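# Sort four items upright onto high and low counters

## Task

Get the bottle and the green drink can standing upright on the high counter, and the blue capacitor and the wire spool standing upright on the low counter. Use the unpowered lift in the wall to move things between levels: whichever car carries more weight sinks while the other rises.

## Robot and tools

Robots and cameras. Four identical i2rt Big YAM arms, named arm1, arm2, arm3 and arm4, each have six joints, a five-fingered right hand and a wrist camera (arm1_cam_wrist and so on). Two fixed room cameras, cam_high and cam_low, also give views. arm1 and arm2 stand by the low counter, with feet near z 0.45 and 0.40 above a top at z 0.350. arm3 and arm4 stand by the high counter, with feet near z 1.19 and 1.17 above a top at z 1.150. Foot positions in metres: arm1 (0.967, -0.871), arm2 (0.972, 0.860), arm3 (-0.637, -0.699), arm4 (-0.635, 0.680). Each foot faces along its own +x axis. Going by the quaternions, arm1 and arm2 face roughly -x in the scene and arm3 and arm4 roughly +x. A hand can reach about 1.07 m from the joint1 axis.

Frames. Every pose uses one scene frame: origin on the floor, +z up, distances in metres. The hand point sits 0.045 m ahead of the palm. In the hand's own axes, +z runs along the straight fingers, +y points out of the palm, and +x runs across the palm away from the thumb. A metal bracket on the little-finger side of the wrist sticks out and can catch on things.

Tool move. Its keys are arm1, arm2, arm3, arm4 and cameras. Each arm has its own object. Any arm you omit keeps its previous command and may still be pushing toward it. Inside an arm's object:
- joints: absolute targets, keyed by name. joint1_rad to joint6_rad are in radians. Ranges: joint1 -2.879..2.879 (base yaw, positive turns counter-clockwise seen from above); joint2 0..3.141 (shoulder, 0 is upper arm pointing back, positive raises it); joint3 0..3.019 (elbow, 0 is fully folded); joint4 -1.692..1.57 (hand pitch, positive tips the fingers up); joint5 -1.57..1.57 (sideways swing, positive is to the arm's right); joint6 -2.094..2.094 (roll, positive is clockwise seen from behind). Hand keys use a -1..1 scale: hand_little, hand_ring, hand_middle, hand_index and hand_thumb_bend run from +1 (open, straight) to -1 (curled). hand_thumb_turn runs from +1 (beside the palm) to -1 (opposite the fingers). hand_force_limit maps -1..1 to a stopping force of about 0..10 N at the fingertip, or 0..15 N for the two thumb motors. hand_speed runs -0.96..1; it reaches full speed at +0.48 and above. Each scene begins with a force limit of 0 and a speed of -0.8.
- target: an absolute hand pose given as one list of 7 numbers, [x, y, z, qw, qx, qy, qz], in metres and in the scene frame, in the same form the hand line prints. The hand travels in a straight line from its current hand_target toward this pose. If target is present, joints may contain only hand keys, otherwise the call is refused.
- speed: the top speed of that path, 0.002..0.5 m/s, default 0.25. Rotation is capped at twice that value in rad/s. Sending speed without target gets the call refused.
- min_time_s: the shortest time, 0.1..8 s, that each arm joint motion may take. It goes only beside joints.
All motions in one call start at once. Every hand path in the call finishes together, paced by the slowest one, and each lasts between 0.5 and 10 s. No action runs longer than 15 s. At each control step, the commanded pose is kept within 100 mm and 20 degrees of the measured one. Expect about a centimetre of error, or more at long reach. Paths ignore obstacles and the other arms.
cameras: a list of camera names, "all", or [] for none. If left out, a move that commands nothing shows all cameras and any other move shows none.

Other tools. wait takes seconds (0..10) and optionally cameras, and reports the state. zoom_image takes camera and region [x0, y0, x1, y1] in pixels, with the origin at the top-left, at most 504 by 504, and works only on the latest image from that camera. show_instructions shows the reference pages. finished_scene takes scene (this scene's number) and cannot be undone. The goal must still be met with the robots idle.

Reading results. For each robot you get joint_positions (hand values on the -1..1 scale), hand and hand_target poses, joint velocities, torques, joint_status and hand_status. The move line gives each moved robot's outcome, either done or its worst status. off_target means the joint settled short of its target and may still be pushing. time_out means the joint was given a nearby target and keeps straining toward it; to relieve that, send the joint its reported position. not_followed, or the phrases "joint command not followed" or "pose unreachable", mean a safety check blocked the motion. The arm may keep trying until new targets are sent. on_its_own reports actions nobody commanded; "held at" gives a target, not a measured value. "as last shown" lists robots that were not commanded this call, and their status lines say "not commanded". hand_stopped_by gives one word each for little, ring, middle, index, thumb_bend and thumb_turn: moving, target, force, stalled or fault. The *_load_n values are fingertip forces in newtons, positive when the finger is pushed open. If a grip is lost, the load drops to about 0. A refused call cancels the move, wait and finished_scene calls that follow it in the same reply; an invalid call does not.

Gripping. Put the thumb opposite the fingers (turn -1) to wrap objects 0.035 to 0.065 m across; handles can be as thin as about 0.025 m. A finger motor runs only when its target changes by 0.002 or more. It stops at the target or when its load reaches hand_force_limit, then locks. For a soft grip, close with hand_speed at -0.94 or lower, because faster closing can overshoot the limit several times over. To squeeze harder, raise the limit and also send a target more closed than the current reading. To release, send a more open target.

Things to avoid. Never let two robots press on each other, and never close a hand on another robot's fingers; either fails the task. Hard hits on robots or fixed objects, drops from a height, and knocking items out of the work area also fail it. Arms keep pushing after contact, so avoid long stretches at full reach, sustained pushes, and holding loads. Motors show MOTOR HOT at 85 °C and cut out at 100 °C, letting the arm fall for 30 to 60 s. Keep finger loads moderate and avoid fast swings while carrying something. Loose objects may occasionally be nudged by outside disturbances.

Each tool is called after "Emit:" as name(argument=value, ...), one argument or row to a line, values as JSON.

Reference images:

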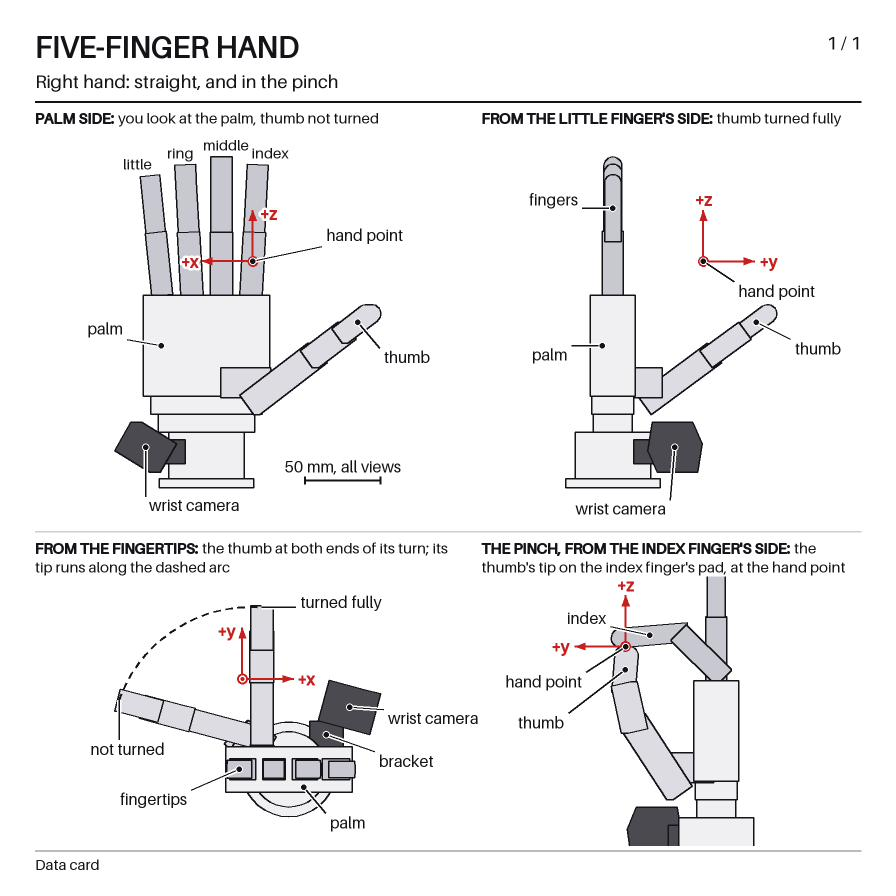

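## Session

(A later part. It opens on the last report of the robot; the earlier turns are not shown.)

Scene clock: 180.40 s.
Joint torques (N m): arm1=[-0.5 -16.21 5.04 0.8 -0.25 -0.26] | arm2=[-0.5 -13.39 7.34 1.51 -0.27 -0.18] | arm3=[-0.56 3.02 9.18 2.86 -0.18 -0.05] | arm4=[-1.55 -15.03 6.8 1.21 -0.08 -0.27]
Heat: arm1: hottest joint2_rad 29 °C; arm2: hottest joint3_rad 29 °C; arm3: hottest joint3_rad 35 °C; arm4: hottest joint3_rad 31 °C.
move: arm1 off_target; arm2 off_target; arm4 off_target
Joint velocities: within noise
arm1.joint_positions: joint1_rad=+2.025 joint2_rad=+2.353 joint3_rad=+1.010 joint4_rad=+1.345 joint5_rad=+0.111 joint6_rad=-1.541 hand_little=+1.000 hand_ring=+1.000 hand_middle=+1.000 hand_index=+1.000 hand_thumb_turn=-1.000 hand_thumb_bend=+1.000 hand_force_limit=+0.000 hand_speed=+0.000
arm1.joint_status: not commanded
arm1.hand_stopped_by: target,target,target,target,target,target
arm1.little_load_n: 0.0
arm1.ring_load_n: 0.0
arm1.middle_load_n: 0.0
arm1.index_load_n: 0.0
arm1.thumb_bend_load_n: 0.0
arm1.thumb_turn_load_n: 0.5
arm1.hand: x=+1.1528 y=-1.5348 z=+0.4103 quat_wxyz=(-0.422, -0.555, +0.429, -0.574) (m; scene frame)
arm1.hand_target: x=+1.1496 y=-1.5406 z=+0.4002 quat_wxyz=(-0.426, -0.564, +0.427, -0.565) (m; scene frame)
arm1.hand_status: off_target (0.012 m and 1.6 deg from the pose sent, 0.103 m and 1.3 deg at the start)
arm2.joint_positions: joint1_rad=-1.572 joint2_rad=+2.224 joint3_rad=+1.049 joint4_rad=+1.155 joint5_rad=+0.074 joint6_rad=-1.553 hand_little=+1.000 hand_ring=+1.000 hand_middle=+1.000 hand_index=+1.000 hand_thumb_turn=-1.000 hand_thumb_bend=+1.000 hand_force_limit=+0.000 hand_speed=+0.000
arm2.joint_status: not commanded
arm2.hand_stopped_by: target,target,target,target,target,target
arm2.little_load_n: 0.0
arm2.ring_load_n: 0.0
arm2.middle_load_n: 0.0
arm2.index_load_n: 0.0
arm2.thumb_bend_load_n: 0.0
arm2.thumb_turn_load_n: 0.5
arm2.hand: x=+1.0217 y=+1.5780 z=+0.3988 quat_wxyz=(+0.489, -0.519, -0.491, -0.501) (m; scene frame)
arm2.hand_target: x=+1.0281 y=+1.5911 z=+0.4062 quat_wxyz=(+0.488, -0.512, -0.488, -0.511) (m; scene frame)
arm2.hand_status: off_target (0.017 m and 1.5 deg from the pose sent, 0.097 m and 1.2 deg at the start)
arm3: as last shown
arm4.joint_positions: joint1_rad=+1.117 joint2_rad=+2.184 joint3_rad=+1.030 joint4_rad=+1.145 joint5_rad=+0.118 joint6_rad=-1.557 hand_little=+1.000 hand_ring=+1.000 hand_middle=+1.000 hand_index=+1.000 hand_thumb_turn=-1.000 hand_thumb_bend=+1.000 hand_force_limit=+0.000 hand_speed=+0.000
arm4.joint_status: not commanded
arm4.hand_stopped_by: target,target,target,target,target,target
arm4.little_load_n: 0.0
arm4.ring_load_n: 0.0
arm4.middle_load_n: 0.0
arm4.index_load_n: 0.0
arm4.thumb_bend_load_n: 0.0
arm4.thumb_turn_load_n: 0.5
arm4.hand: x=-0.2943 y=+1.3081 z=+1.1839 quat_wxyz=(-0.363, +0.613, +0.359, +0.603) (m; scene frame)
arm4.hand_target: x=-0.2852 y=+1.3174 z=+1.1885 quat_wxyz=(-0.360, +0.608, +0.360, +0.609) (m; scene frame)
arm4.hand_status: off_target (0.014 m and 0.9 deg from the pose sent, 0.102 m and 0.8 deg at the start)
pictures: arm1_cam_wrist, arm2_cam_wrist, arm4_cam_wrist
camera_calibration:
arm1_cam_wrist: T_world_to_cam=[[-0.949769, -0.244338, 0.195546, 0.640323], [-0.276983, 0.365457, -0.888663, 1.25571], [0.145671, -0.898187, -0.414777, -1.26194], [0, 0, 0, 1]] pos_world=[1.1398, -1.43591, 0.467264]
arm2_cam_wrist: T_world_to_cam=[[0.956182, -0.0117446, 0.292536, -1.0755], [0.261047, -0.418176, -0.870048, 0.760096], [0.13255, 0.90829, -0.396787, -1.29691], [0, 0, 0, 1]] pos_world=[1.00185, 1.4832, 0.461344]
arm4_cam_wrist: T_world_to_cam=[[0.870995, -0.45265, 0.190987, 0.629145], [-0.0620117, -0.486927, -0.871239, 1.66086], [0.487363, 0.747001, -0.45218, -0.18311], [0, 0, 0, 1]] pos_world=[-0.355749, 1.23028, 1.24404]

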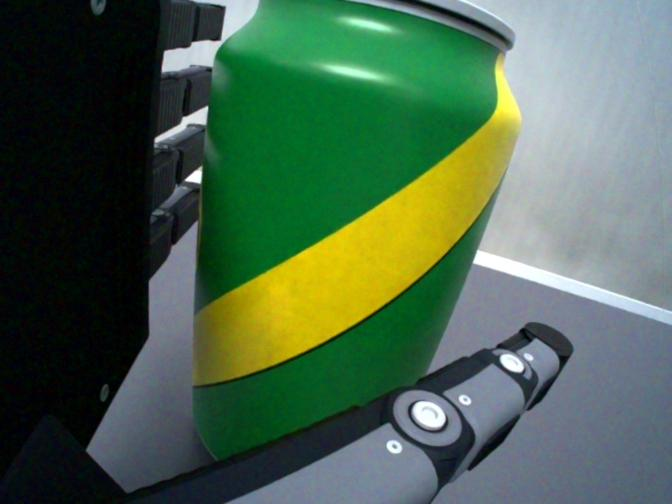

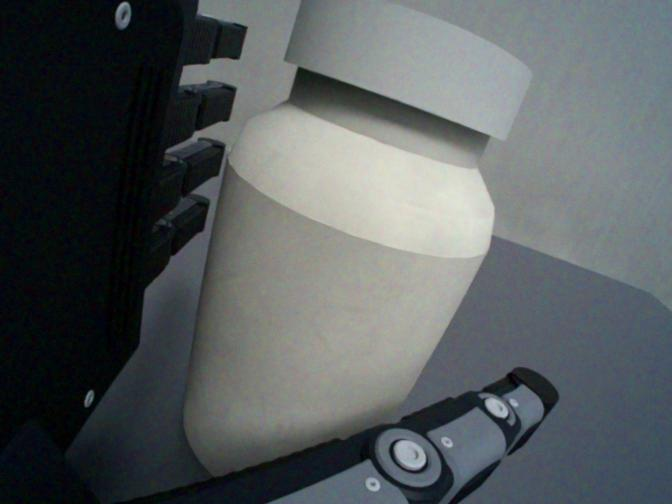

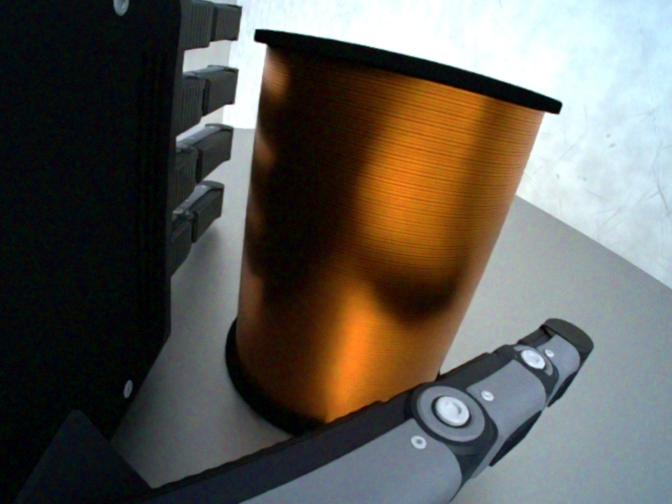

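Emit:
move(
  arm1={"joints":{"hand_speed":-0.75,"hand_little":-1,"hand_ring":-1,"hand_middle":-1,"hand_index":-1,"hand_thumb_bend":-1}},
  arm2={"joints":{"hand_speed":-0.75,"hand_little":-1,"hand_ring":-1,"hand_middle":-1,"hand_index":-1,"hand_thumb_bend":-1}},
  arm4={"joints":{"hand_speed":-0.75,"hand_little":-1,"hand_ring":-1,"hand_middle":-1,"hand_index":-1,"hand_thumb_bend":-1}},
  cameras=["arm1_cam_wrist","arm2_cam_wrist","arm4_cam_wrist"],
)

Scene clock: 196.20 s.
Joint torques (N m): arm1=[-0.15 -16.32 4.93 0.79 -0.18 -0.22] | arm2=[-0.26 -13.45 7.24 1.52 -0.27 -0.14] | arm3=[-0.5 3.02 9.22 2.85 -0.18 -0.05] | arm4=[-1.08 -15.09 6.6 1.25 -0.04 -0.24]
Heat: arm1: hottest joint2_rad 29 °C; arm2: hottest joint3_rad 29 °C; arm3: hottest joint3_rad 35 °C; arm4: hottest joint2_rad 31 °C.
move: arm1 off_target; arm2 off_target; arm4 off_target
Joint velocities: within noise
arm1.joint_positions: joint1_rad=+2.023 joint2_rad=+2.354 joint3_rad=+1.012 joint4_rad=+1.344 joint5_rad=+0.114 joint6_rad=-1.547 hand_little=+0.196 hand_ring=+0.264 hand_middle=+0.242 hand_index=+0.242 hand_thumb_turn=-1.000 hand_thumb_bend=+0.631 hand_force_limit=+0.000 hand_speed=-0.750
arm1.joint_status: hand_little off_target (ended at +0.196, target -1.000); hand_ring off_target (ended at +0.264, target -1.000); hand_middle off_target (ended at +0.242, target -1.000); hand_index off_target (ended at +0.242, target -1.000); hand_thumb_bend off_target (ended at +0.631, target -1.000); the others done
arm1.hand_stopped_by: force,force,force,force,force,target
arm1.little_load_n: 6.0
arm1.ring_load_n: 0.0
arm1.middle_load_n: 5.0
arm1.index_load_n: 5.5
arm1.thumb_bend_load_n: 18.5
arm1.thumb_turn_load_n: 3.0
arm1.hand: x=+1.1511 y=-1.5355 z=+0.4103 quat_wxyz=(-0.425, -0.556, +0.429, -0.572) (m; scene frame)
arm1.hand_target: x=+1.1485 y=-1.5405 z=+0.4000 quat_wxyz=(-0.427, -0.563, +0.428, -0.563) (m; scene frame)
arm1.hand_status: not commanded
arm2.joint_positions: joint1_rad=-1.572 joint2_rad=+2.224 joint3_rad=+1.051 joint4_rad=+1.155 joint5_rad=+0.076 joint6_rad=-1.559 hand_little=-0.081 hand_ring=+0.082 hand_middle=+0.127 hand_index=+0.153 hand_thumb_turn=-0.999 hand_thumb_bend=+0.571 hand_force_limit=+0.000 hand_speed=-0.750
arm2.joint_status: hand_little off_target (ended at -0.081, target -1.000); hand_ring off_target (ended at +0.082, target -1.000); hand_middle off_target (ended at +0.127, target -1.000); hand_index off_target (ended at +0.153, target -1.000); hand_thumb_bend off_target (ended at +0.571, target -1.000); the others done
arm2.hand_stopped_by: force,force,force,force,force,target
arm2.little_load_n: 8.5
arm2.ring_load_n: 4.5
arm2.middle_load_n: 0.5
arm2.index_load_n: 5.0
arm2.thumb_bend_load_n: 22.0
arm2.thumb_turn_load_n: 8.5
arm2.hand: x=+1.0225 y=+1.5788 z=+0.4001 quat_wxyz=(+0.488, -0.517, -0.491, -0.503) (m; scene frame)
arm2.hand_target: x=+1.0285 y=+1.5910 z=+0.4063 quat_wxyz=(+0.488, -0.512, -0.488, -0.512) (m; scene frame)
arm2.hand_status: not commanded
arm3: as last shown
arm4.joint_positions: joint1_rad=+1.113 joint2_rad=+2.185 joint3_rad=+1.032 joint4_rad=+1.144 joint5_rad=+0.120 joint6_rad=-1.565 hand_little=+0.150 hand_ring=+0.105 hand_middle=+0.128 hand_index=+0.172 hand_thumb_turn=-1.000 hand_thumb_bend=+0.583 hand_force_limit=+0.000 hand_speed=-0.750
arm4.joint_status: hand_little off_target (ended at +0.150, target -1.000); hand_ring off_target (ended at +0.105, target -1.000); hand_middle off_target (ended at +0.128, target -1.000); hand_index off_target (ended at +0.172, target -1.000); hand_thumb_bend off_target (ended at +0.583, target -1.000); the others done
arm4.hand_stopped_by: force,force,force,force,force,target
arm4.little_load_n: 0.0
arm4.ring_load_n: 7.5
arm4.middle_load_n: 7.0
arm4.index_load_n: 0.0
arm4.thumb_bend_load_n: 17.5
arm4.thumb_turn_load_n: 5.0
arm4.hand: x=-0.2908 y=+1.3066 z=+1.1841 quat_wxyz=(-0.359, +0.613, +0.359, +0.605) (m; scene frame)
arm4.hand_target: x=-0.2848 y=+1.3169 z=+1.1885 quat_wxyz=(-0.358, +0.608, +0.360, +0.610) (m; scene frame)
arm4.hand_status: not commanded
pictures: arm1_cam_wrist, arm2_cam_wrist, arm4_cam_wrist
camera_calibration:
arm1_cam_wrist: T_world_to_cam=[[-0.949678, -0.239718, 0.20161, 0.643017], [-0.280724, 0.365864, -0.88732, 1.25989], [0.138944, -0.899266, -0.414748, -1.25626], [0, 0, 0, 1]] pos_world=[1.13889, -1.43652, 0.467261]
arm2_cam_wrist: T_world_to_cam=[[0.954337, -0.0141268, 0.298398, -1.0733], [0.265627, -0.416919, -0.869265, 0.754386], [0.136688, 0.908834, -0.394128, -1.30336], [0, 0, 0, 1]] pos_world=[1.00206, 1.4839, 0.462339]
arm4_cam_wrist: T_world_to_cam=[[0.866966, -0.45708, 0.198615, 0.621039], [-0.0593651, -0.490411, -0.869467, 1.66373], [0.494819, 0.742007, -0.452304, -0.174813], [0, 0, 0, 1]] pos_world=[-0.353151, 1.22949, 1.24414]

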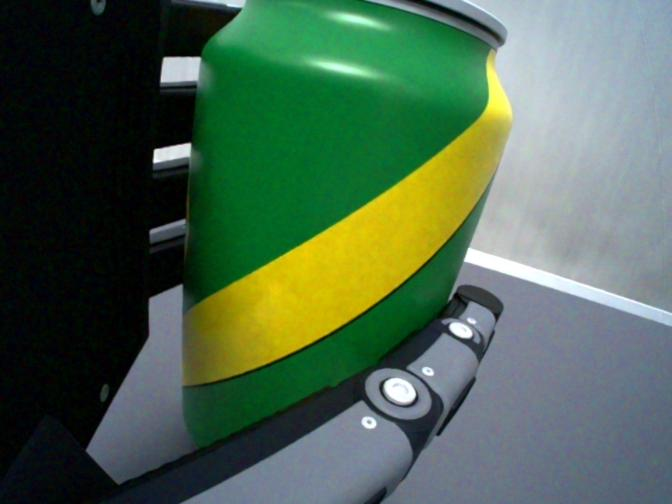

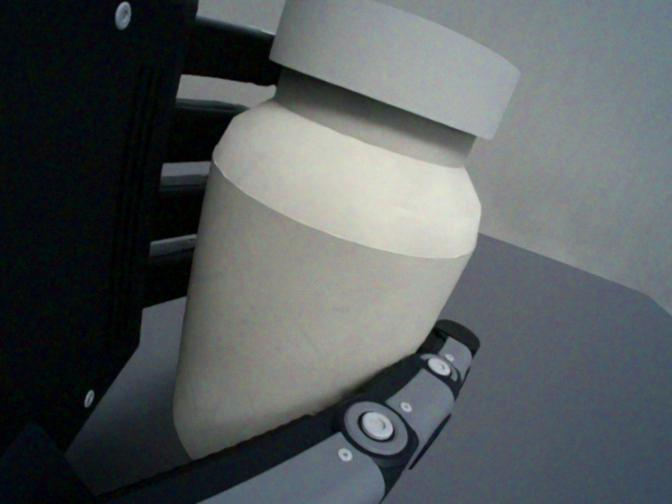

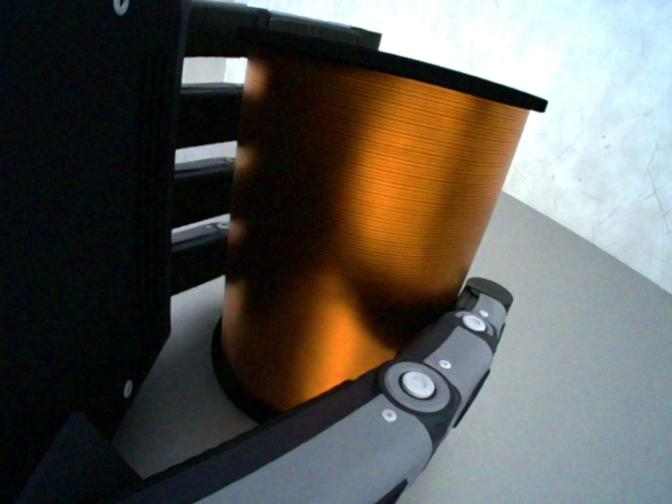

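Emit:
move(
  arm1={"target":[1.150,-1.541,0.440,0.426,0.5643,-0.426,0.5643],"speed":0.1},
  arm2={"target":[1.028,1.592,0.446,-0.4885,0.5112,0.4885,0.5112],"speed":0.1},
  arm4={"target":[-0.285,1.318,1.228,-0.3601,0.6085,0.3601,0.6085],"speed":0.1},
  cameras=["arm1_cam_wrist","arm2_cam_wrist","arm4_cam_wrist"],
)

Scene clock: 227.87 s.
Joint torques (N m): arm1=[-0.32 -21.54 3.77 1.29 -0.22 -0.22] | arm2=[-0.56 -17.38 5.98 1.77 -0.27 -0.12] | arm3=[-0.5 3.08 9.18 2.84 -0.18 -0.04] | arm4=[-1.08 -19.6 5.49 1.55 -0.06 -0.19]
Heat: arm1: hottest joint2_rad 30 °C; arm2: hottest joint2_rad 29 °C; arm3: hottest joint3_rad 35 °C; arm4: hottest joint3_rad 33 °C.
move: arm1 off_target; arm2 off_target; arm4 off_target
Joint velocities: within noise
arm1.joint_positions: joint1_rad=+2.023 joint2_rad=+2.310 joint3_rad=+0.991 joint4_rad=+1.265 joint5_rad=+0.105 joint6_rad=-1.549 hand_little=+0.196 hand_ring=+0.264 hand_middle=+0.242 hand_index=+0.242 hand_thumb_turn=-1.000 hand_thumb_bend=+0.631 hand_force_limit=+0.000 hand_speed=-0.750
arm1.joint_status: not commanded
arm1.hand_stopped_by: force,force,force,force,force,target
arm1.little_load_n: 4.0
arm1.ring_load_n: 0.0
arm1.middle_load_n: 4.5
arm1.index_load_n: 6.5
arm1.thumb_bend_load_n: 18.5
arm1.thumb_turn_load_n: 5.5
arm1.hand: x=+1.1514 y=-1.5325 z=+0.4121 quat_wxyz=(-0.413, -0.574, +0.436, -0.556) (m; scene frame)
arm1.hand_target: x=+1.1507 y=-1.5408 z=+0.4399 quat_wxyz=(-0.425, -0.565, +0.425, -0.565) (m; scene frame)
arm1.hand_status: off_target (0.029 m and 2.4 deg from the pose sent, 0.030 m and 1.3 deg at the start)
arm2.joint_positions: joint1_rad=-1.572 joint2_rad=+2.180 joint3_rad=+1.051 joint4_rad=+1.072 joint5_rad=+0.071 joint6_rad=-1.561 hand_little=-0.081 hand_ring=+0.082 hand_middle=+0.127 hand_index=+0.153 hand_thumb_turn=-0.999 hand_thumb_bend=+0.571 hand_force_limit=+0.000 hand_speed=-0.750
arm2.joint_status: not commanded
arm2.hand_stopped_by: force,force,force,force,force,target
arm2.little_load_n: 8.0
arm2.ring_load_n: 4.5
arm2.middle_load_n: 0.0
arm2.index_load_n: 5.5
arm2.thumb_bend_load_n: 21.5
arm2.thumb_turn_load_n: 9.0
arm2.hand: x=+1.0216 y=+1.5812 z=+0.4095 quat_wxyz=(+0.478, -0.525, -0.503, -0.493) (m; scene frame)
arm2.hand_target: x=+1.0275 y=+1.5913 z=+0.4455 quat_wxyz=(+0.489, -0.511, -0.489, -0.510) (m; scene frame)
arm2.hand_status: off_target (0.039 m and 3.2 deg from the pose sent, 0.048 m and 1.2 deg at the start)
arm3: as last shown
arm4.joint_positions: joint1_rad=+1.113 joint2_rad=+2.150 joint3_rad=+1.032 joint4_rad=+1.057 joint5_rad=+0.115 joint6_rad=-1.562 hand_little=+0.150 hand_ring=+0.105 hand_middle=+0.128 hand_index=+0.172 hand_thumb_turn=-0.999 hand_thumb_bend=+0.583 hand_force_limit=+0.000 hand_speed=-0.750
arm4.joint_status: not commanded
arm4.hand_stopped_by: force,force,force,force,force,target
arm4.little_load_n: 0.0
arm4.ring_load_n: 5.0
arm4.middle_load_n: 7.5
arm4.index_load_n: 1.0
arm4.thumb_bend_load_n: 16.0
arm4.thumb_turn_load_n: 8.0
arm4.hand: x=-0.2913 y=+1.3078 z=+1.1856 quat_wxyz=(-0.350, +0.627, +0.371, +0.589) (m; scene frame)
arm4.hand_target: x=-0.2859 y=+1.3175 z=+1.2275 quat_wxyz=(-0.362, +0.609, +0.360, +0.607) (m; scene frame)
arm4.hand_status: off_target (0.044 m and 3.5 deg from the pose sent, 0.046 m and 0.6 deg at the start)
pictures: arm1_cam_wrist, arm2_cam_wrist, arm4_cam_wrist
camera_calibration:
arm1_cam_wrist: T_world_to_cam=[[-0.943046, -0.257983, 0.210022, 0.604566], [-0.303275, 0.407291, -0.861474, 1.33921], [0.136706, -0.876104, -0.462334, -1.19515], [0, 0, 0, 1]] pos_world=[1.13967, -1.43656, 0.474161]
arm2_cam_wrist: T_world_to_cam=[[0.953574, 0.00185307, 0.301152, -1.10077], [0.269947, -0.448571, -0.852005, 0.802439], [0.133509, 0.893745, -0.428246, -1.26064], [0, 0, 0, 1]] pos_world=[1.00136, 1.48868, 0.475318]
arm4_cam_wrist: T_world_to_cam=[[0.873478, -0.443871, 0.200034, 0.604686], [-0.0763295, -0.530632, -0.844158, 1.68324], [0.480842, 0.722085, -0.497376, -0.0993176], [0, 0, 0, 1]] pos_world=[-0.351943, 1.2333, 1.25056]

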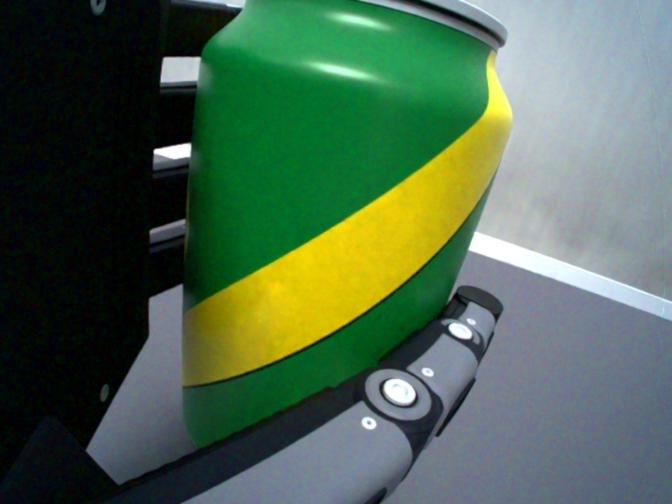

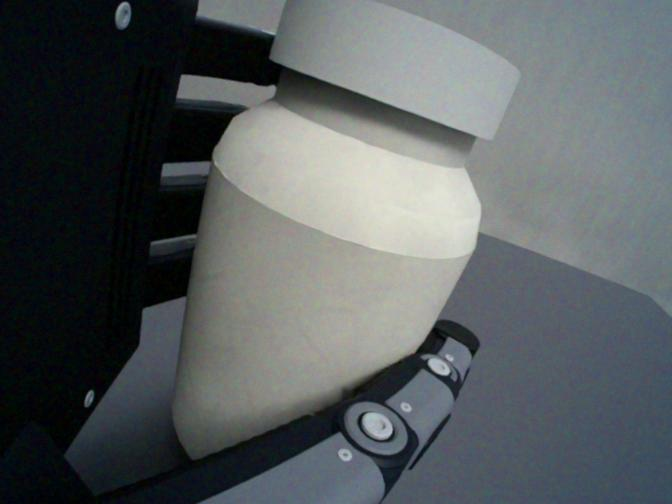

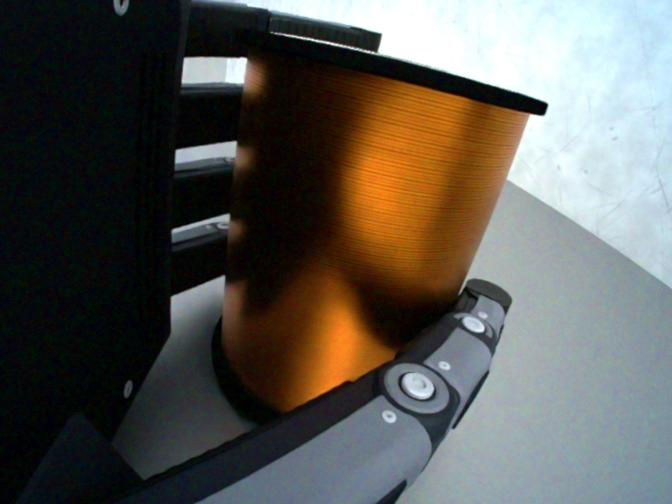

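Emit:
move(
  arm1={"target":[1.147,-1.534,0.50,0.426,0.5643,-0.426,0.5643],"speed":0.1},
  arm2={"target":[1.028,1.582,0.50,-0.4885,0.5112,0.4885,0.5112],"speed":0.1},
  arm4={"target":[-0.290,1.308,1.28,-0.3601,0.6085,0.3601,0.6085],"speed":0.1},
  cameras=["arm1_cam_wrist","arm2_cam_wrist","arm4_cam_wrist"],
)

Scene clock: 233.87 s.
Joint torques (N m): arm1=[-0.38 -20.37 5.05 1.46 -0.08 -0.21] | arm2=[-0.5 -16.44 5.81 1.76 -0.14 -0.12] | arm3=[-0.56 2.96 9.21 2.89 -0.18 -0.05] | arm4=[-0.97 -19.96 5.7 2.1 0.12 -0.24]
Heat: arm1: hottest joint2_rad 31 °C; arm2: hottest joint2_rad 31 °C; arm3: hottest joint3_rad 36 °C; arm4: hottest joint3_rad 33 °C.
move: arm1 off_target; arm2 off_target; arm4 off_target
Joint velocities: within noise
arm1.joint_positions: joint1_rad=+2.023 joint2_rad=+2.141 joint3_rad=+0.922 joint4_rad=+1.152 joint5_rad=+0.103 joint6_rad=-1.549 hand_little=+0.196 hand_ring=+0.264 hand_middle=+0.242 hand_index=+0.242 hand_thumb_turn=-1.000 hand_thumb_bend=+0.631 hand_force_limit=+0.000 hand_speed=-0.750
arm1.joint_status: not commanded
arm1.hand_stopped_by: force,force,force,force,force,target
arm1.little_load_n: 4.5
arm1.ring_load_n: 0.0
arm1.middle_load_n: 4.5
arm1.index_load_n: 6.5
arm1.thumb_bend_load_n: 18.5
arm1.thumb_turn_load_n: 5.5
arm1.hand: x=+1.1488 y=-1.5241 z=+0.4674 quat_wxyz=(-0.410, -0.579, +0.438, -0.552) (m; scene frame)
arm1.hand_target: x=+1.1472 y=-1.5335 z=+0.4997 quat_wxyz=(-0.426, -0.565, +0.426, -0.565) (m; scene frame)
arm1.hand_status: off_target (0.034 m and 3.1 deg from the pose sent, 0.088 m and 2.4 deg at the start)
arm2.joint_positions: joint1_rad=-1.572 joint2_rad=+2.036 joint3_rad=+1.025 joint4_rad=+0.973 joint5_rad=+0.071 joint6_rad=-1.561 hand_little=-0.081 hand_ring=+0.082 hand_middle=+0.127 hand_index=+0.153 hand_thumb_turn=-0.999 hand_thumb_bend=+0.571 hand_force_limit=+0.000 hand_speed=-0.750
arm2.joint_status: not commanded
arm2.hand_stopped_by: force,force,force,force,force,target
arm2.little_load_n: 7.5
arm2.ring_load_n: 4.5
arm2.middle_load_n: 0.5
arm2.index_load_n: 5.5
arm2.thumb_bend_load_n: 21.5
arm2.thumb_turn_load_n: 9.0
arm2.hand: x=+1.0216 y=+1.5797 z=+0.4719 quat_wxyz=(+0.483, -0.521, -0.498, -0.498) (m; scene frame)
arm2.hand_target: x=+1.0280 y=+1.5820 z=+0.5000 quat_wxyz=(+0.489, -0.511, -0.488, -0.512) (m; scene frame)
arm2.hand_status: off_target (0.029 m and 2.3 deg from the pose sent, 0.091 m and 3.2 deg at the start)
arm3: as last shown
arm4.joint_positions: joint1_rad=+1.113 joint2_rad=+2.027 joint3_rad=+0.997 joint4_rad=+0.945 joint5_rad=+0.115 joint6_rad=-1.562 hand_little=+0.150 hand_ring=+0.105 hand_middle=+0.128 hand_index=+0.172 hand_thumb_turn=-0.999 hand_thumb_bend=+0.583 hand_force_limit=+0.000 hand_speed=-0.750
arm4.joint_status: not commanded
arm4.hand_stopped_by: force,force,force,force,force,target
arm4.little_load_n: 0.0
arm4.ring_load_n: 5.5
arm4.middle_load_n: 7.5
arm4.index_load_n: 0.5
arm4.thumb_bend_load_n: 16.5
arm4.thumb_turn_load_n: 8.5
arm4.hand: x=-0.2943 y=+1.3005 z=+1.2260 quat_wxyz=(-0.344, +0.633, +0.375, +0.582) (m; scene frame)
arm4.hand_target: x=-0.2901 y=+1.3073 z=+1.2792 quat_wxyz=(-0.360, +0.608, +0.360, +0.609) (m; scene frame)
arm4.hand_status: off_target (0.055 m and 4.8 deg from the pose sent, 0.094 m and 3.5 deg at the start)
pictures: arm1_cam_wrist, arm2_cam_wrist, arm4_cam_wrist
camera_calibration:
arm1_cam_wrist: T_world_to_cam=[[-0.941568, -0.262131, 0.211511, 0.583929], [-0.308374, 0.4183, -0.854359, 1.40202], [0.135479, -0.869662, -0.474693, -1.14486], [0, 0, 0, 1]] pos_world=[1.13726, -1.42905, 0.530862]
arm2_cam_wrist: T_world_to_cam=[[0.953752, -0.00353788, 0.300575, -1.111], [0.269423, -0.433359, -0.860006, 0.835137], [0.133299, 0.901214, -0.412364, -1.25165], [0, 0, 0, 1]] pos_world=[1.00146, 1.48599, 0.536027]
arm4_cam_wrist: T_world_to_cam=[[0.875261, -0.439474, 0.201941, 0.588321], [-0.0836797, -0.548842, -0.831727, 1.71958], [0.476356, 0.71108, -0.517155, -0.0352695], [0, 0, 0, 1]] pos_world=[-0.35424, 1.22741, 1.29317]

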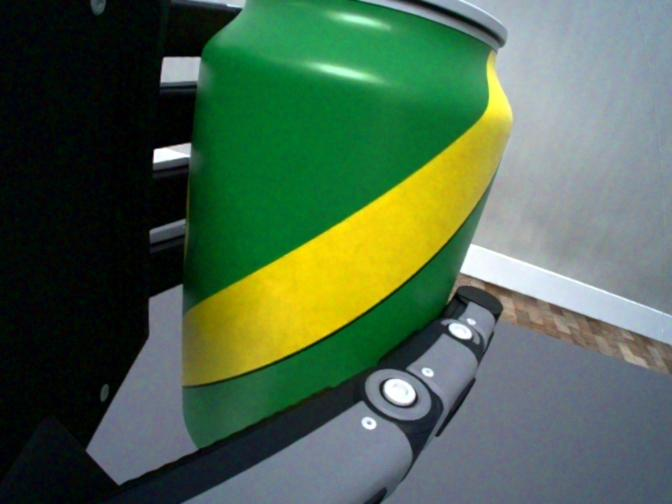

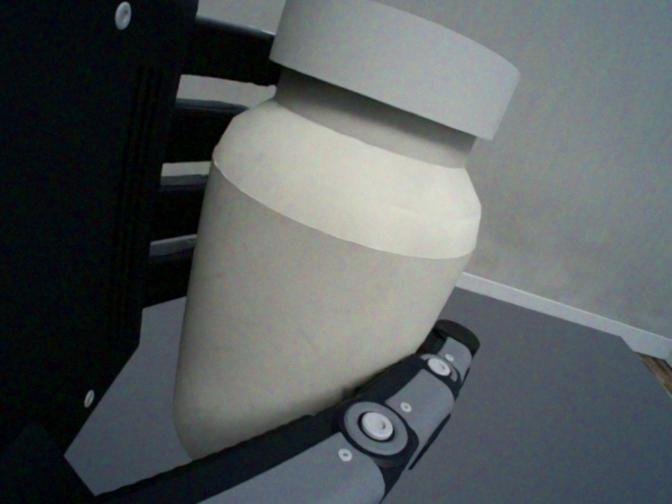

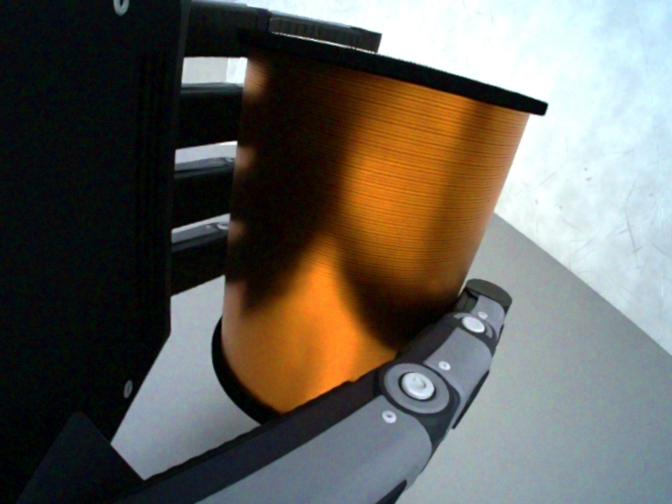

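Emit:
move(
  arm1={"target":[1.072,-1.257,0.66,0.426,0.5643,-0.426,0.5643],"speed":0.25},
  arm2={"target":[1.001,1.279,0.64,-0.4885,0.5112,0.4885,0.5112],"speed":0.25},
  arm4={"target":[-0.433,1.048,1.45,-0.3601,0.6085,0.3601,0.6085],"speed":0.25},
)

Emit:
move(
  arm1={"joints":{"joint1_rad":0.35},"min_time_s":4},
  arm2={"joints":{"joint1_rad":1.40},"min_time_s":6},
  arm4={"joints":{"joint1_rad":0.6},"min_time_s":2},
  cameras=["all"],
)

Scene clock: 242.27 s.
Joint torques (N m): arm1=[1.2 -4.89 9.62 1.44 0.19 -0.21] | arm2=[0.85 -3.02 9.06 1.78 -0.01 -0.12] | arm3=[-0.56 3.02 9.2 2.86 -0.19 -0.04] | arm4=[0.09 -5.66 9.84 2.02 0.43 -0.23]
Heat: arm1: hottest joint2_rad 32 °C; arm2: hottest joint2_rad 31 °C; arm3: hottest joint3_rad 36 °C; arm4: hottest joint3_rad 33 °C.
move: arm1 off_target; arm2 off_target; arm4 off_target
Joint velocities: within noise
arm1.joint_positions: joint1_rad=+2.155 joint2_rad=+0.927 joint3_rad=+0.210 joint4_rad=+0.644 joint5_rad=+0.247 joint6_rad=-1.549 hand_little=+0.196 hand_ring=+0.264 hand_middle=+0.242 hand_index=+0.242 hand_thumb_turn=-1.000 hand_thumb_bend=+0.631 hand_force_limit=+0.000 hand_speed=-0.750
arm1.joint_status: not commanded
arm1.hand_stopped_by: force,force,force,force,force,target
arm1.little_load_n: 4.5
arm1.ring_load_n: 0.0
arm1.middle_load_n: 4.5
arm1.index_load_n: 6.5
arm1.thumb_bend_load_n: 18.5
arm1.thumb_turn_load_n: 5.5
arm1.hand: x=+1.0662 y=-1.2519 z=+0.6326 quat_wxyz=(-0.416, -0.580, +0.439, -0.547) (m; scene frame)
arm1.hand_target: x=+1.0716 y=-1.2567 z=+0.6600 quat_wxyz=(-0.426, -0.564, +0.426, -0.564) (m; scene frame)
arm1.hand_status: off_target (0.028 m and 3.3 deg from the pose sent, 0.338 m and 3.1 deg at the start)
arm2.joint_positions: joint1_rad=-1.441 joint2_rad=+0.877 joint3_rad=+0.326 joint4_rad=+0.520 joint5_rad=+0.218 joint6_rad=-1.561 hand_little=-0.081 hand_ring=+0.082 hand_middle=+0.127 hand_index=+0.153 hand_thumb_turn=-0.999 hand_thumb_bend=+0.571 hand_force_limit=+0.000 hand_speed=-0.750
arm2.joint_status: not commanded
arm2.hand_stopped_by: force,force,force,force,force,target
arm2.little_load_n: 7.5
arm2.ring_load_n: 4.5
arm2.middle_load_n: 0.5
arm2.index_load_n: 5.5
arm2.thumb_bend_load_n: 21.5
arm2.thumb_turn_load_n: 9.0
arm2.hand: x=+1.0048 y=+1.2781 z=+0.6245 quat_wxyz=(+0.480, -0.522, -0.493, -0.504) (m; scene frame)
arm2.hand_target: x=+1.0013 y=+1.2790 z=+0.6395 quat_wxyz=(+0.488, -0.511, -0.489, -0.511) (m; scene frame)
arm2.hand_status: off_target (0.016 m and 1.8 deg from the pose sent, 0.345 m and 2.3 deg at the start)
arm3.joint_positions: joint1_rad=-0.042 joint2_rad=+0.232 joint3_rad=+0.327 joint4_rad=-0.115 joint5_rad=-0.132 joint6_rad=-1.566 hand_little=+1.000 hand_ring=+1.000 hand_middle=+1.000 hand_index=+1.000 hand_thumb_turn=+1.000 hand_thumb_bend=+1.000 hand_force_limit=+0.000 hand_speed=-0.800
arm3.joint_status: not commanded
arm3.hand_stopped_by: target,target,target,target,target,target
arm3.little_load_n: 0.0
arm3.ring_load_n: 0.0
arm3.middle_load_n: 0.0
arm3.index_load_n: 0.0
arm3.thumb_bend_load_n: 0.0
arm3.thumb_turn_load_n: 0.0
arm3.hand: x=-0.3217 y=-0.7778 z=+1.4761 quat_wxyz=(-0.006, +0.713, -0.006, +0.701) (m; scene frame)
arm3.hand_target: x=-0.3193 y=-0.7803 z=+1.4792 quat_wxyz=(+0.000, +0.707, -0.003, +0.707) (m; scene frame)
arm3.hand_status: not commanded
arm4.joint_positions: joint1_rad=+1.245 joint2_rad=+0.814 joint3_rad=+0.397 joint4_rad=+0.342 joint5_rad=+0.253 joint6_rad=-1.562 hand_little=+0.150 hand_ring=+0.105 hand_middle=+0.128 hand_index=+0.172 hand_thumb_turn=-0.999 hand_thumb_bend=+0.583 hand_force_limit=+0.000 hand_speed=-0.750
arm4.joint_status: not commanded
arm4.hand_stopped_by: force,force,force,force,force,target
arm4.little_load_n: 0.0
arm4.ring_load_n: 5.5
arm4.middle_load_n: 7.5
arm4.index_load_n: 0.5
arm4.thumb_bend_load_n: 16.0
arm4.thumb_turn_load_n: 8.5
arm4.hand: x=-0.4302 y=+1.0450 z=+1.4142 quat_wxyz=(-0.342, +0.629, +0.375, +0.589) (m; scene frame)
arm4.hand_target: x=-0.4327 y=+1.0473 z=+1.4491 quat_wxyz=(-0.360, +0.609, +0.360, +0.608) (m; scene frame)
arm4.hand_status: off_target (0.036 m and 4.2 deg from the pose sent, 0.365 m and 4.8 deg at the start; pose on its path clipped on 9 of 75 steps)
pictures: none

Scene clock: 248.73 s.
Joint torques (N m): arm1=[-0.03 -5.01 9.62 1.43 0 -0.21] | arm2=[1.03 -3.19 9.09 1.76 -0.05 -0.12] | arm3=[-0.62 3.02 9.18 2.85 -0.18 -0.04] | arm4=[-1.38 -5.66 9.84 2.03 0.25 -0.23]
Heat: arm1: hottest joint2_rad 31 °C; arm2: hottest joint2_rad 30 °C; arm3: hottest joint3_rad 36 °C; arm4: hottest joint3_rad 33 °C.
move: arm1 done; arm2 done; arm4 done
Joint velocities: within noise
arm1.joint_positions: joint1_rad=+0.355 joint2_rad=+0.926 joint3_rad=+0.210 joint4_rad=+0.644 joint5_rad=+0.252 joint6_rad=-1.549 hand_little=+0.196 hand_ring=+0.264 hand_middle=+0.242 hand_index=+0.242 hand_thumb_turn=-1.000 hand_thumb_bend=+0.631 hand_force_limit=+0.000 hand_speed=-0.750
arm1.joint_status: all done
arm1.hand_stopped_by: force,force,force,force,force,target
arm1.little_load_n: 4.5
arm1.ring_load_n: 0.0
arm1.middle_load_n: 5.0
arm1.index_load_n: 6.5
arm1.thumb_bend_load_n: 18.0
arm1.thumb_turn_load_n: 5.5
arm1.hand: x=+0.5722 y=-0.8755 z=+0.6286 quat_wxyz=(-0.683, -0.008, +0.730, -0.020) (m; scene frame)
arm1.hand_target: x=+0.5657 y=-0.8746 z=+0.6558 quat_wxyz=(-0.704, -0.004, +0.710, -0.019) (m; scene frame)
arm1.hand_status: not commanded
arm2.joint_positions: joint1_rad=+1.391 joint2_rad=+0.877 joint3_rad=+0.326 joint4_rad=+0.520 joint5_rad=+0.220 joint6_rad=-1.561 hand_little=-0.081 hand_ring=+0.082 hand_middle=+0.127 hand_index=+0.153 hand_thumb_turn=-0.999 hand_thumb_bend=+0.571 hand_force_limit=+0.000 hand_speed=-0.750
arm2.joint_status: all done
arm2.hand_stopped_by: force,force,force,force,force,target
arm2.little_load_n: 8.0
arm2.ring_load_n: 4.5
arm2.middle_load_n: 0.5
arm2.index_load_n: 5.5
arm2.thumb_bend_load_n: 21.5
arm2.thumb_turn_load_n: 9.0
arm2.hand: x=+0.8137 y=+0.4718 z=+0.6244 quat_wxyz=(+0.573, +0.406, -0.592, +0.396) (m; scene frame)
arm2.hand_target: x=+0.8164 y=+0.4699 z=+0.6394 quat_wxyz=(+0.581, +0.404, -0.581, +0.403) (m; scene frame)
arm2.hand_status: not commanded
arm3: as last shown
arm4.joint_positions: joint1_rad=+0.606 joint2_rad=+0.814 joint3_rad=+0.397 joint4_rad=+0.342 joint5_rad=+0.258 joint6_rad=-1.562 hand_little=+0.150 hand_ring=+0.105 hand_middle=+0.128 hand_index=+0.172 hand_thumb_turn=-0.999 hand_thumb_bend=+0.583 hand_force_limit=+0.000 hand_speed=-0.750
arm4.joint_status: all done
arm4.hand_stopped_by: force,force,force,force,force,target
arm4.little_load_n: 0.0
arm4.ring_load_n: 5.0
arm4.middle_load_n: 7.5
arm4.index_load_n: 0.5
arm4.thumb_bend_load_n: 16.0
arm4.thumb_turn_load_n: 8.5
arm4.hand: x=-0.2530 y=+0.8497 z=+1.4142 quat_wxyz=(-0.138, +0.715, +0.156, +0.667) (m; scene frame)
arm4.hand_target: x=-0.2508 y=+0.8473 z=+1.4491 quat_wxyz=(-0.144, +0.693, +0.145, +0.692) (m; scene frame)
arm4.hand_status: not commanded
pictures: arm1_cam_wrist, arm2_cam_wrist, arm3_cam_wrist, arm4_cam_wrist, cam_high, cam_low
camera_calibration:
arm1_cam_wrist: T_world_to_cam=[[-0.0279578, 0.978996, 0.201953, 0.746872], [0.492128, 0.189331, -0.849684, 0.429222], [-0.870074, 0.0756313, -0.487085, 0.98463], [0, 0, 0, 1]] pos_world=[0.666349, -0.886919, 0.693469]
arm2_cam_wrist: T_world_to_cam=[[-0.900066, 0.311344, 0.30487, 0.394713], [-0.121745, 0.492105, -0.861981, 0.42511], [-0.418401, -0.812956, -0.405023, 1.09037], [0, 0, 0, 1]] pos_world=[0.863236, 0.554333, 0.687726]
arm3_cam_wrist: T_world_to_cam=[[-0.0205856, -0.97844, 0.205501, -1.07087], [-0.452145, -0.174213, -0.874765, 1.0234], [0.891707, -0.110924, -0.438811, 0.964731], [0, 0, 0, 1]] pos_world=[-0.419577, -0.762481, 1.53863]
arm4_cam_wrist: T_world_to_cam=[[0.428796, -0.87828, 0.211562, 0.562347], [-0.386133, -0.389894, -0.835992, 1.42663], [0.816722, 0.276779, -0.506318, 0.802806], [0, 0, 0, 1]] pos_world=[-0.345931, 0.827935, 1.48016]

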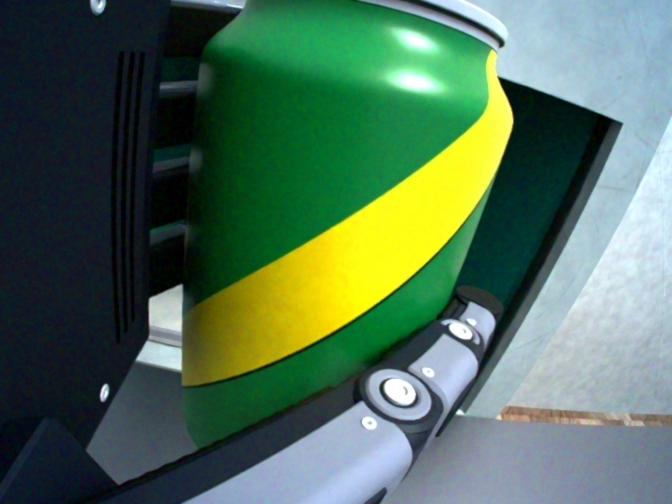

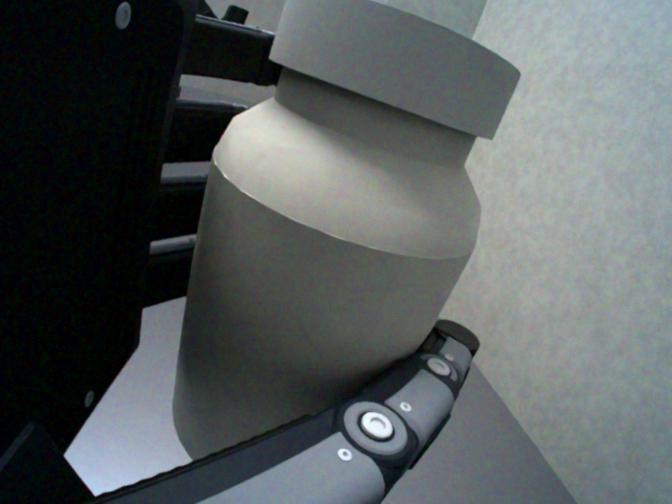

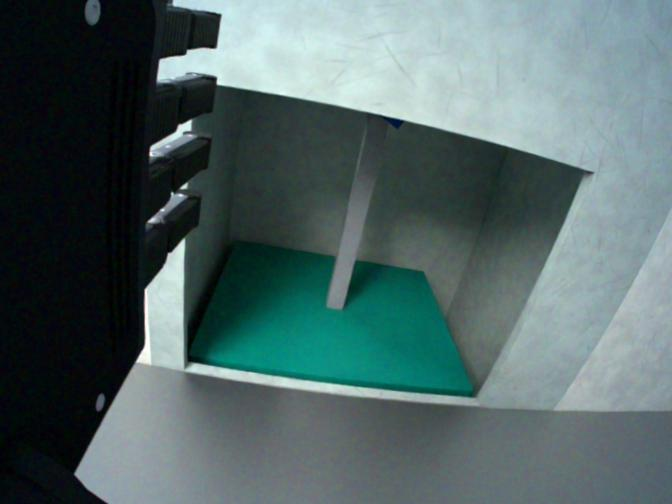

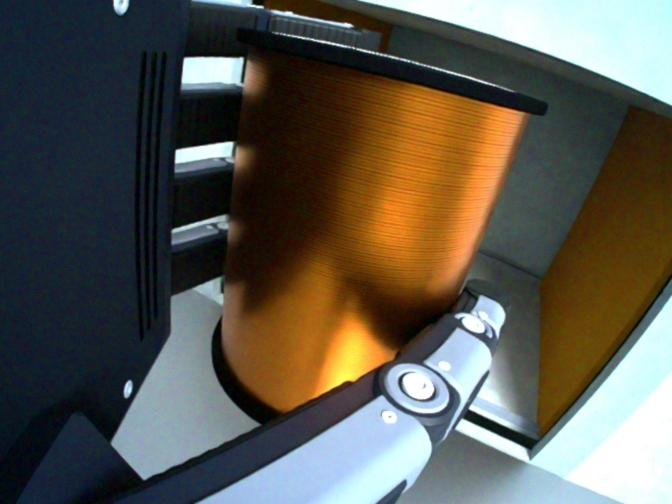

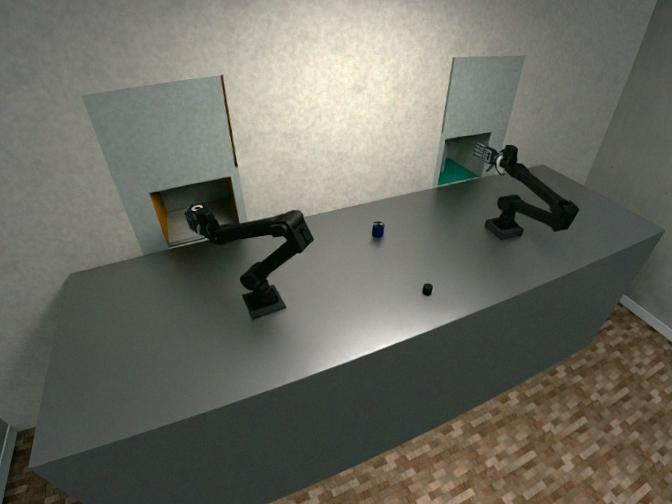

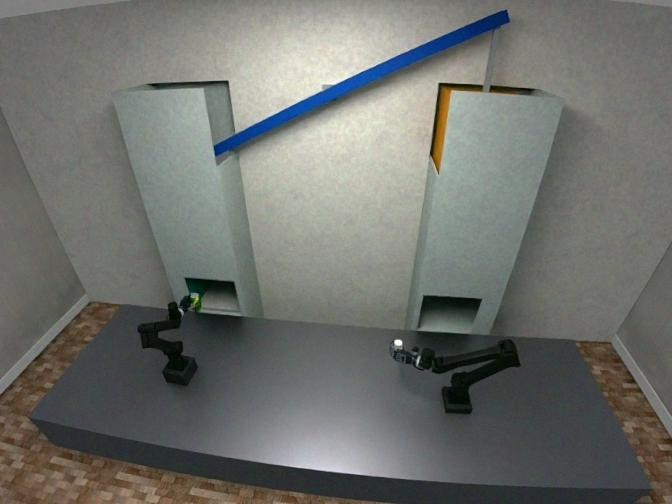

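Emit:
move(
  arm1={"target":[0.45,-0.945,0.56,-0.7314,0,0.682,0],"speed":0.2},
  arm2={"target":[0.85,-0.03,0.50,0.5467,0.4526,-0.5188,0.4769],"speed":0.25},
)

Emit:
move(
  arm1={"target":[0.22,-0.945,0.53,-0.7314,0,0.682,0],"speed":0.15},
  cameras=["arm1_cam_wrist","arm2_cam_wrist","cam_low"],
)

Scene clock: 262.40 s.
Joint torques (N m): arm1=[1.14 -11.16 6.17 3.06 0.12 -0.49] | arm2=[0.91 -18.67 12.33 1.91 -0.26 -0.16] | arm3=[-0.62 3.02 9.2 2.84 -0.19 -0.04] | arm4=[-1.38 -5.66 9.84 2.03 0.26 -0.23]
Heat: arm1: hottest joint3_rad 32 °C; arm2: hottest joint3_rad 31 °C; arm3: hottest joint3_rad 36 °C; arm4: hottest joint3_rad 34 °C.
move: arm1 off_target; arm2 off_target
Joint velocities: within noise
arm1.joint_positions: joint1_rad=+0.459 joint2_rad=+1.803 joint3_rad=+0.457 joint4_rad=+1.328 joint5_rad=+0.398 joint6_rad=-1.569 hand_little=+0.196 hand_ring=+0.264 hand_middle=+0.242 hand_index=+0.242 hand_thumb_turn=-1.000 hand_thumb_bend=+0.631 hand_force_limit=+0.000 hand_speed=-0.750
arm1.joint_status: not commanded
arm1.hand_stopped_by: force,force,force,force,force,target
arm1.little_load_n: 4.5
arm1.ring_load_n: 0.0
arm1.middle_load_n: 4.5
arm1.index_load_n: 6.5
arm1.thumb_bend_load_n: 18.0
arm1.thumb_turn_load_n: 5.5
arm1.hand: x=+0.4656 y=-0.9374 z=+0.5324 quat_wxyz=(-0.702, +0.004, +0.712, -0.003) (m; scene frame)
arm1.hand_target: x=+0.4514 y=-0.9447 z=+0.5595 quat_wxyz=(-0.730, +0.001, +0.683, +0.000) (m; scene frame)
arm1.hand_status: off_target (0.033 m and 4.8 deg from the pose sent, 0.156 m and 8.2 deg at the start)
arm2.joint_positions: joint1_rad=+1.478 joint2_rad=+2.325 joint3_rad=+1.572 joint4_rad=+0.738 joint5_rad=+0.088 joint6_rad=-1.561 hand_little=-0.081 hand_ring=+0.082 hand_middle=+0.127 hand_index=+0.153 hand_thumb_turn=-0.999 hand_thumb_bend=+0.571 hand_force_limit=+0.000 hand_speed=-0.750
arm2.joint_status: not commanded
arm2.hand_stopped_by: force,force,force,force,force,target
arm2.little_load_n: 8.0
arm2.ring_load_n: 4.5
arm2.middle_load_n: 0.5
arm2.index_load_n: 5.5
arm2.thumb_bend_load_n: 21.5
arm2.thumb_turn_load_n: 9.0
arm2.hand: x=+0.8456 y=-0.0054 z=+0.4621 quat_wxyz=(+0.529, +0.464, -0.541, +0.461) (m; scene frame)
arm2.hand_target: x=+0.8508 y=-0.0256 z=+0.5012 quat_wxyz=(+0.547, +0.453, -0.518, +0.477) (m; scene frame)
arm2.hand_status: off_target (0.045 m and 3.9 deg from the pose sent, 0.518 m and 13.9 deg at the start)
arm3, arm4: as last shown
arm4.ring_load_n: 5.5
pictures: none

Scene clock: 264.67 s.
Joint torques (N m): arm1=[0.15 -19.43 9.37 1.42 -0.26 -0.38] | arm2=[0.97 -18.2 12.31 1.81 -0.26 -0.15] | arm3=[-0.5 3.02 9.21 2.84 -0.18 -0.04] | arm4=[-1.38 -5.6 9.84 2.03 0.26 -0.23]
Heat: arm1: hottest joint3_rad 32 °C; arm2: hottest joint3_rad 31 °C; arm3: hottest joint3_rad 36 °C; arm4: hottest joint3_rad 34 °C.
move: arm1 off_target
Joint velocities: within noise
arm1.joint_positions: joint1_rad=+0.312 joint2_rad=+2.164 joint3_rad=+1.095 joint4_rad=+1.074 joint5_rad=+0.249 joint6_rad=-1.570 hand_little=+0.196 hand_ring=+0.264 hand_middle=+0.242 hand_index=+0.242 hand_thumb_turn=-1.000 hand_thumb_bend=+0.631 hand_force_limit=+0.000 hand_speed=-0.750
arm1.joint_status: not commanded
arm1.hand_stopped_by: force,force,force,force,force,target
arm1.little_load_n: 4.5
arm1.ring_load_n: 0.0
arm1.middle_load_n: 4.5
arm1.index_load_n: 6.0
arm1.thumb_bend_load_n: 18.5
arm1.thumb_turn_load_n: 5.0
arm1.hand: x=+0.2422 y=-0.9442 z=+0.4991 quat_wxyz=(-0.710, +0.006, +0.705, -0.006) (m; scene frame)
arm1.hand_target: x=+0.2225 y=-0.9443 z=+0.5308 quat_wxyz=(-0.731, +0.001, +0.682, +0.001) (m; scene frame)
arm1.hand_status: off_target (0.038 m and 3.7 deg from the pose sent, 0.246 m and 4.8 deg at the start)
arm2, arm3, arm4: as last shown
arm2.hand: x=+0.8456 y=-0.0054 z=+0.4615 quat_wxyz=(+0.529, +0.464, -0.541, +0.461) (m; scene frame)
arm2.hand_target: x=+0.8508 y=-0.0256 z=+0.5013 quat_wxyz=(+0.547, +0.453, -0.518, +0.477) (m; scene frame)
arm4.ring_load_n: 5.0
pictures: arm1_cam_wrist, arm2_cam_wrist, cam_low
camera_calibration:
arm1_cam_wrist: T_world_to_cam=[[0.0258965, 0.97888, 0.20279, 0.817439], [0.435057, 0.171604, -0.883899, 0.508689], [-0.90003, 0.111115, -0.421424, 0.647566], [0, 0, 0, 1]] pos_world=[0.340351, -0.959422, 0.556761]
arm2_cam_wrist: T_world_to_cam=[[-0.947165, 0.113152, 0.300125, 0.662678], [-0.222927, 0.440523, -0.869622, 0.612168], [-0.230611, -0.890582, -0.392023, 0.484587], [0, 0, 0, 1]] pos_world=[0.875886, 0.0869074, 0.523438]

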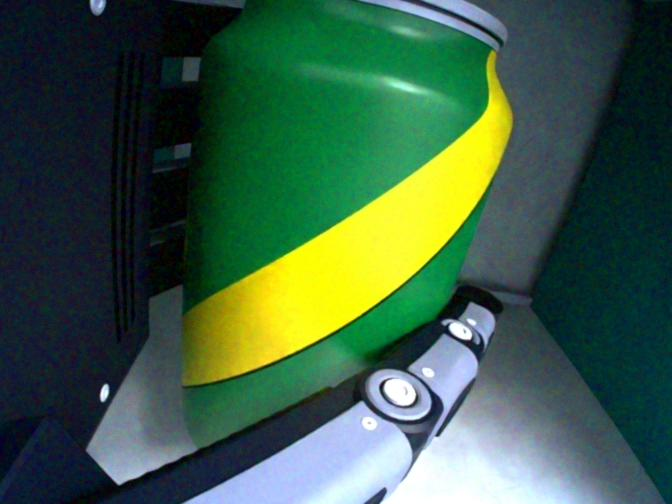

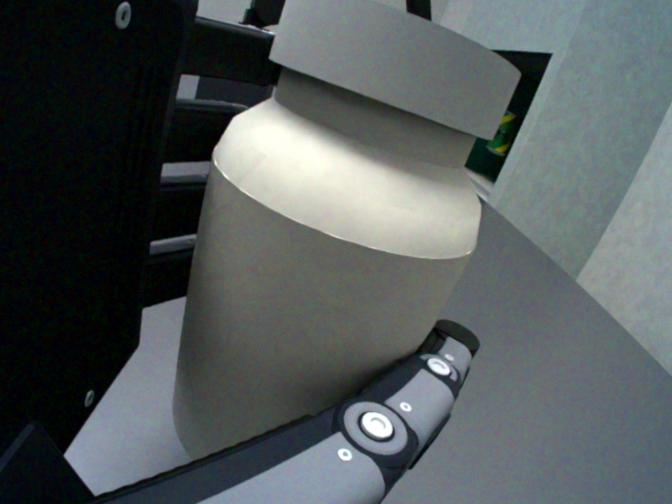

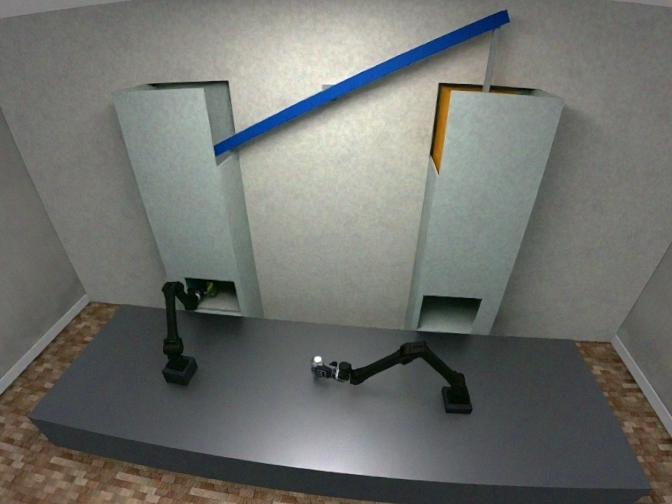

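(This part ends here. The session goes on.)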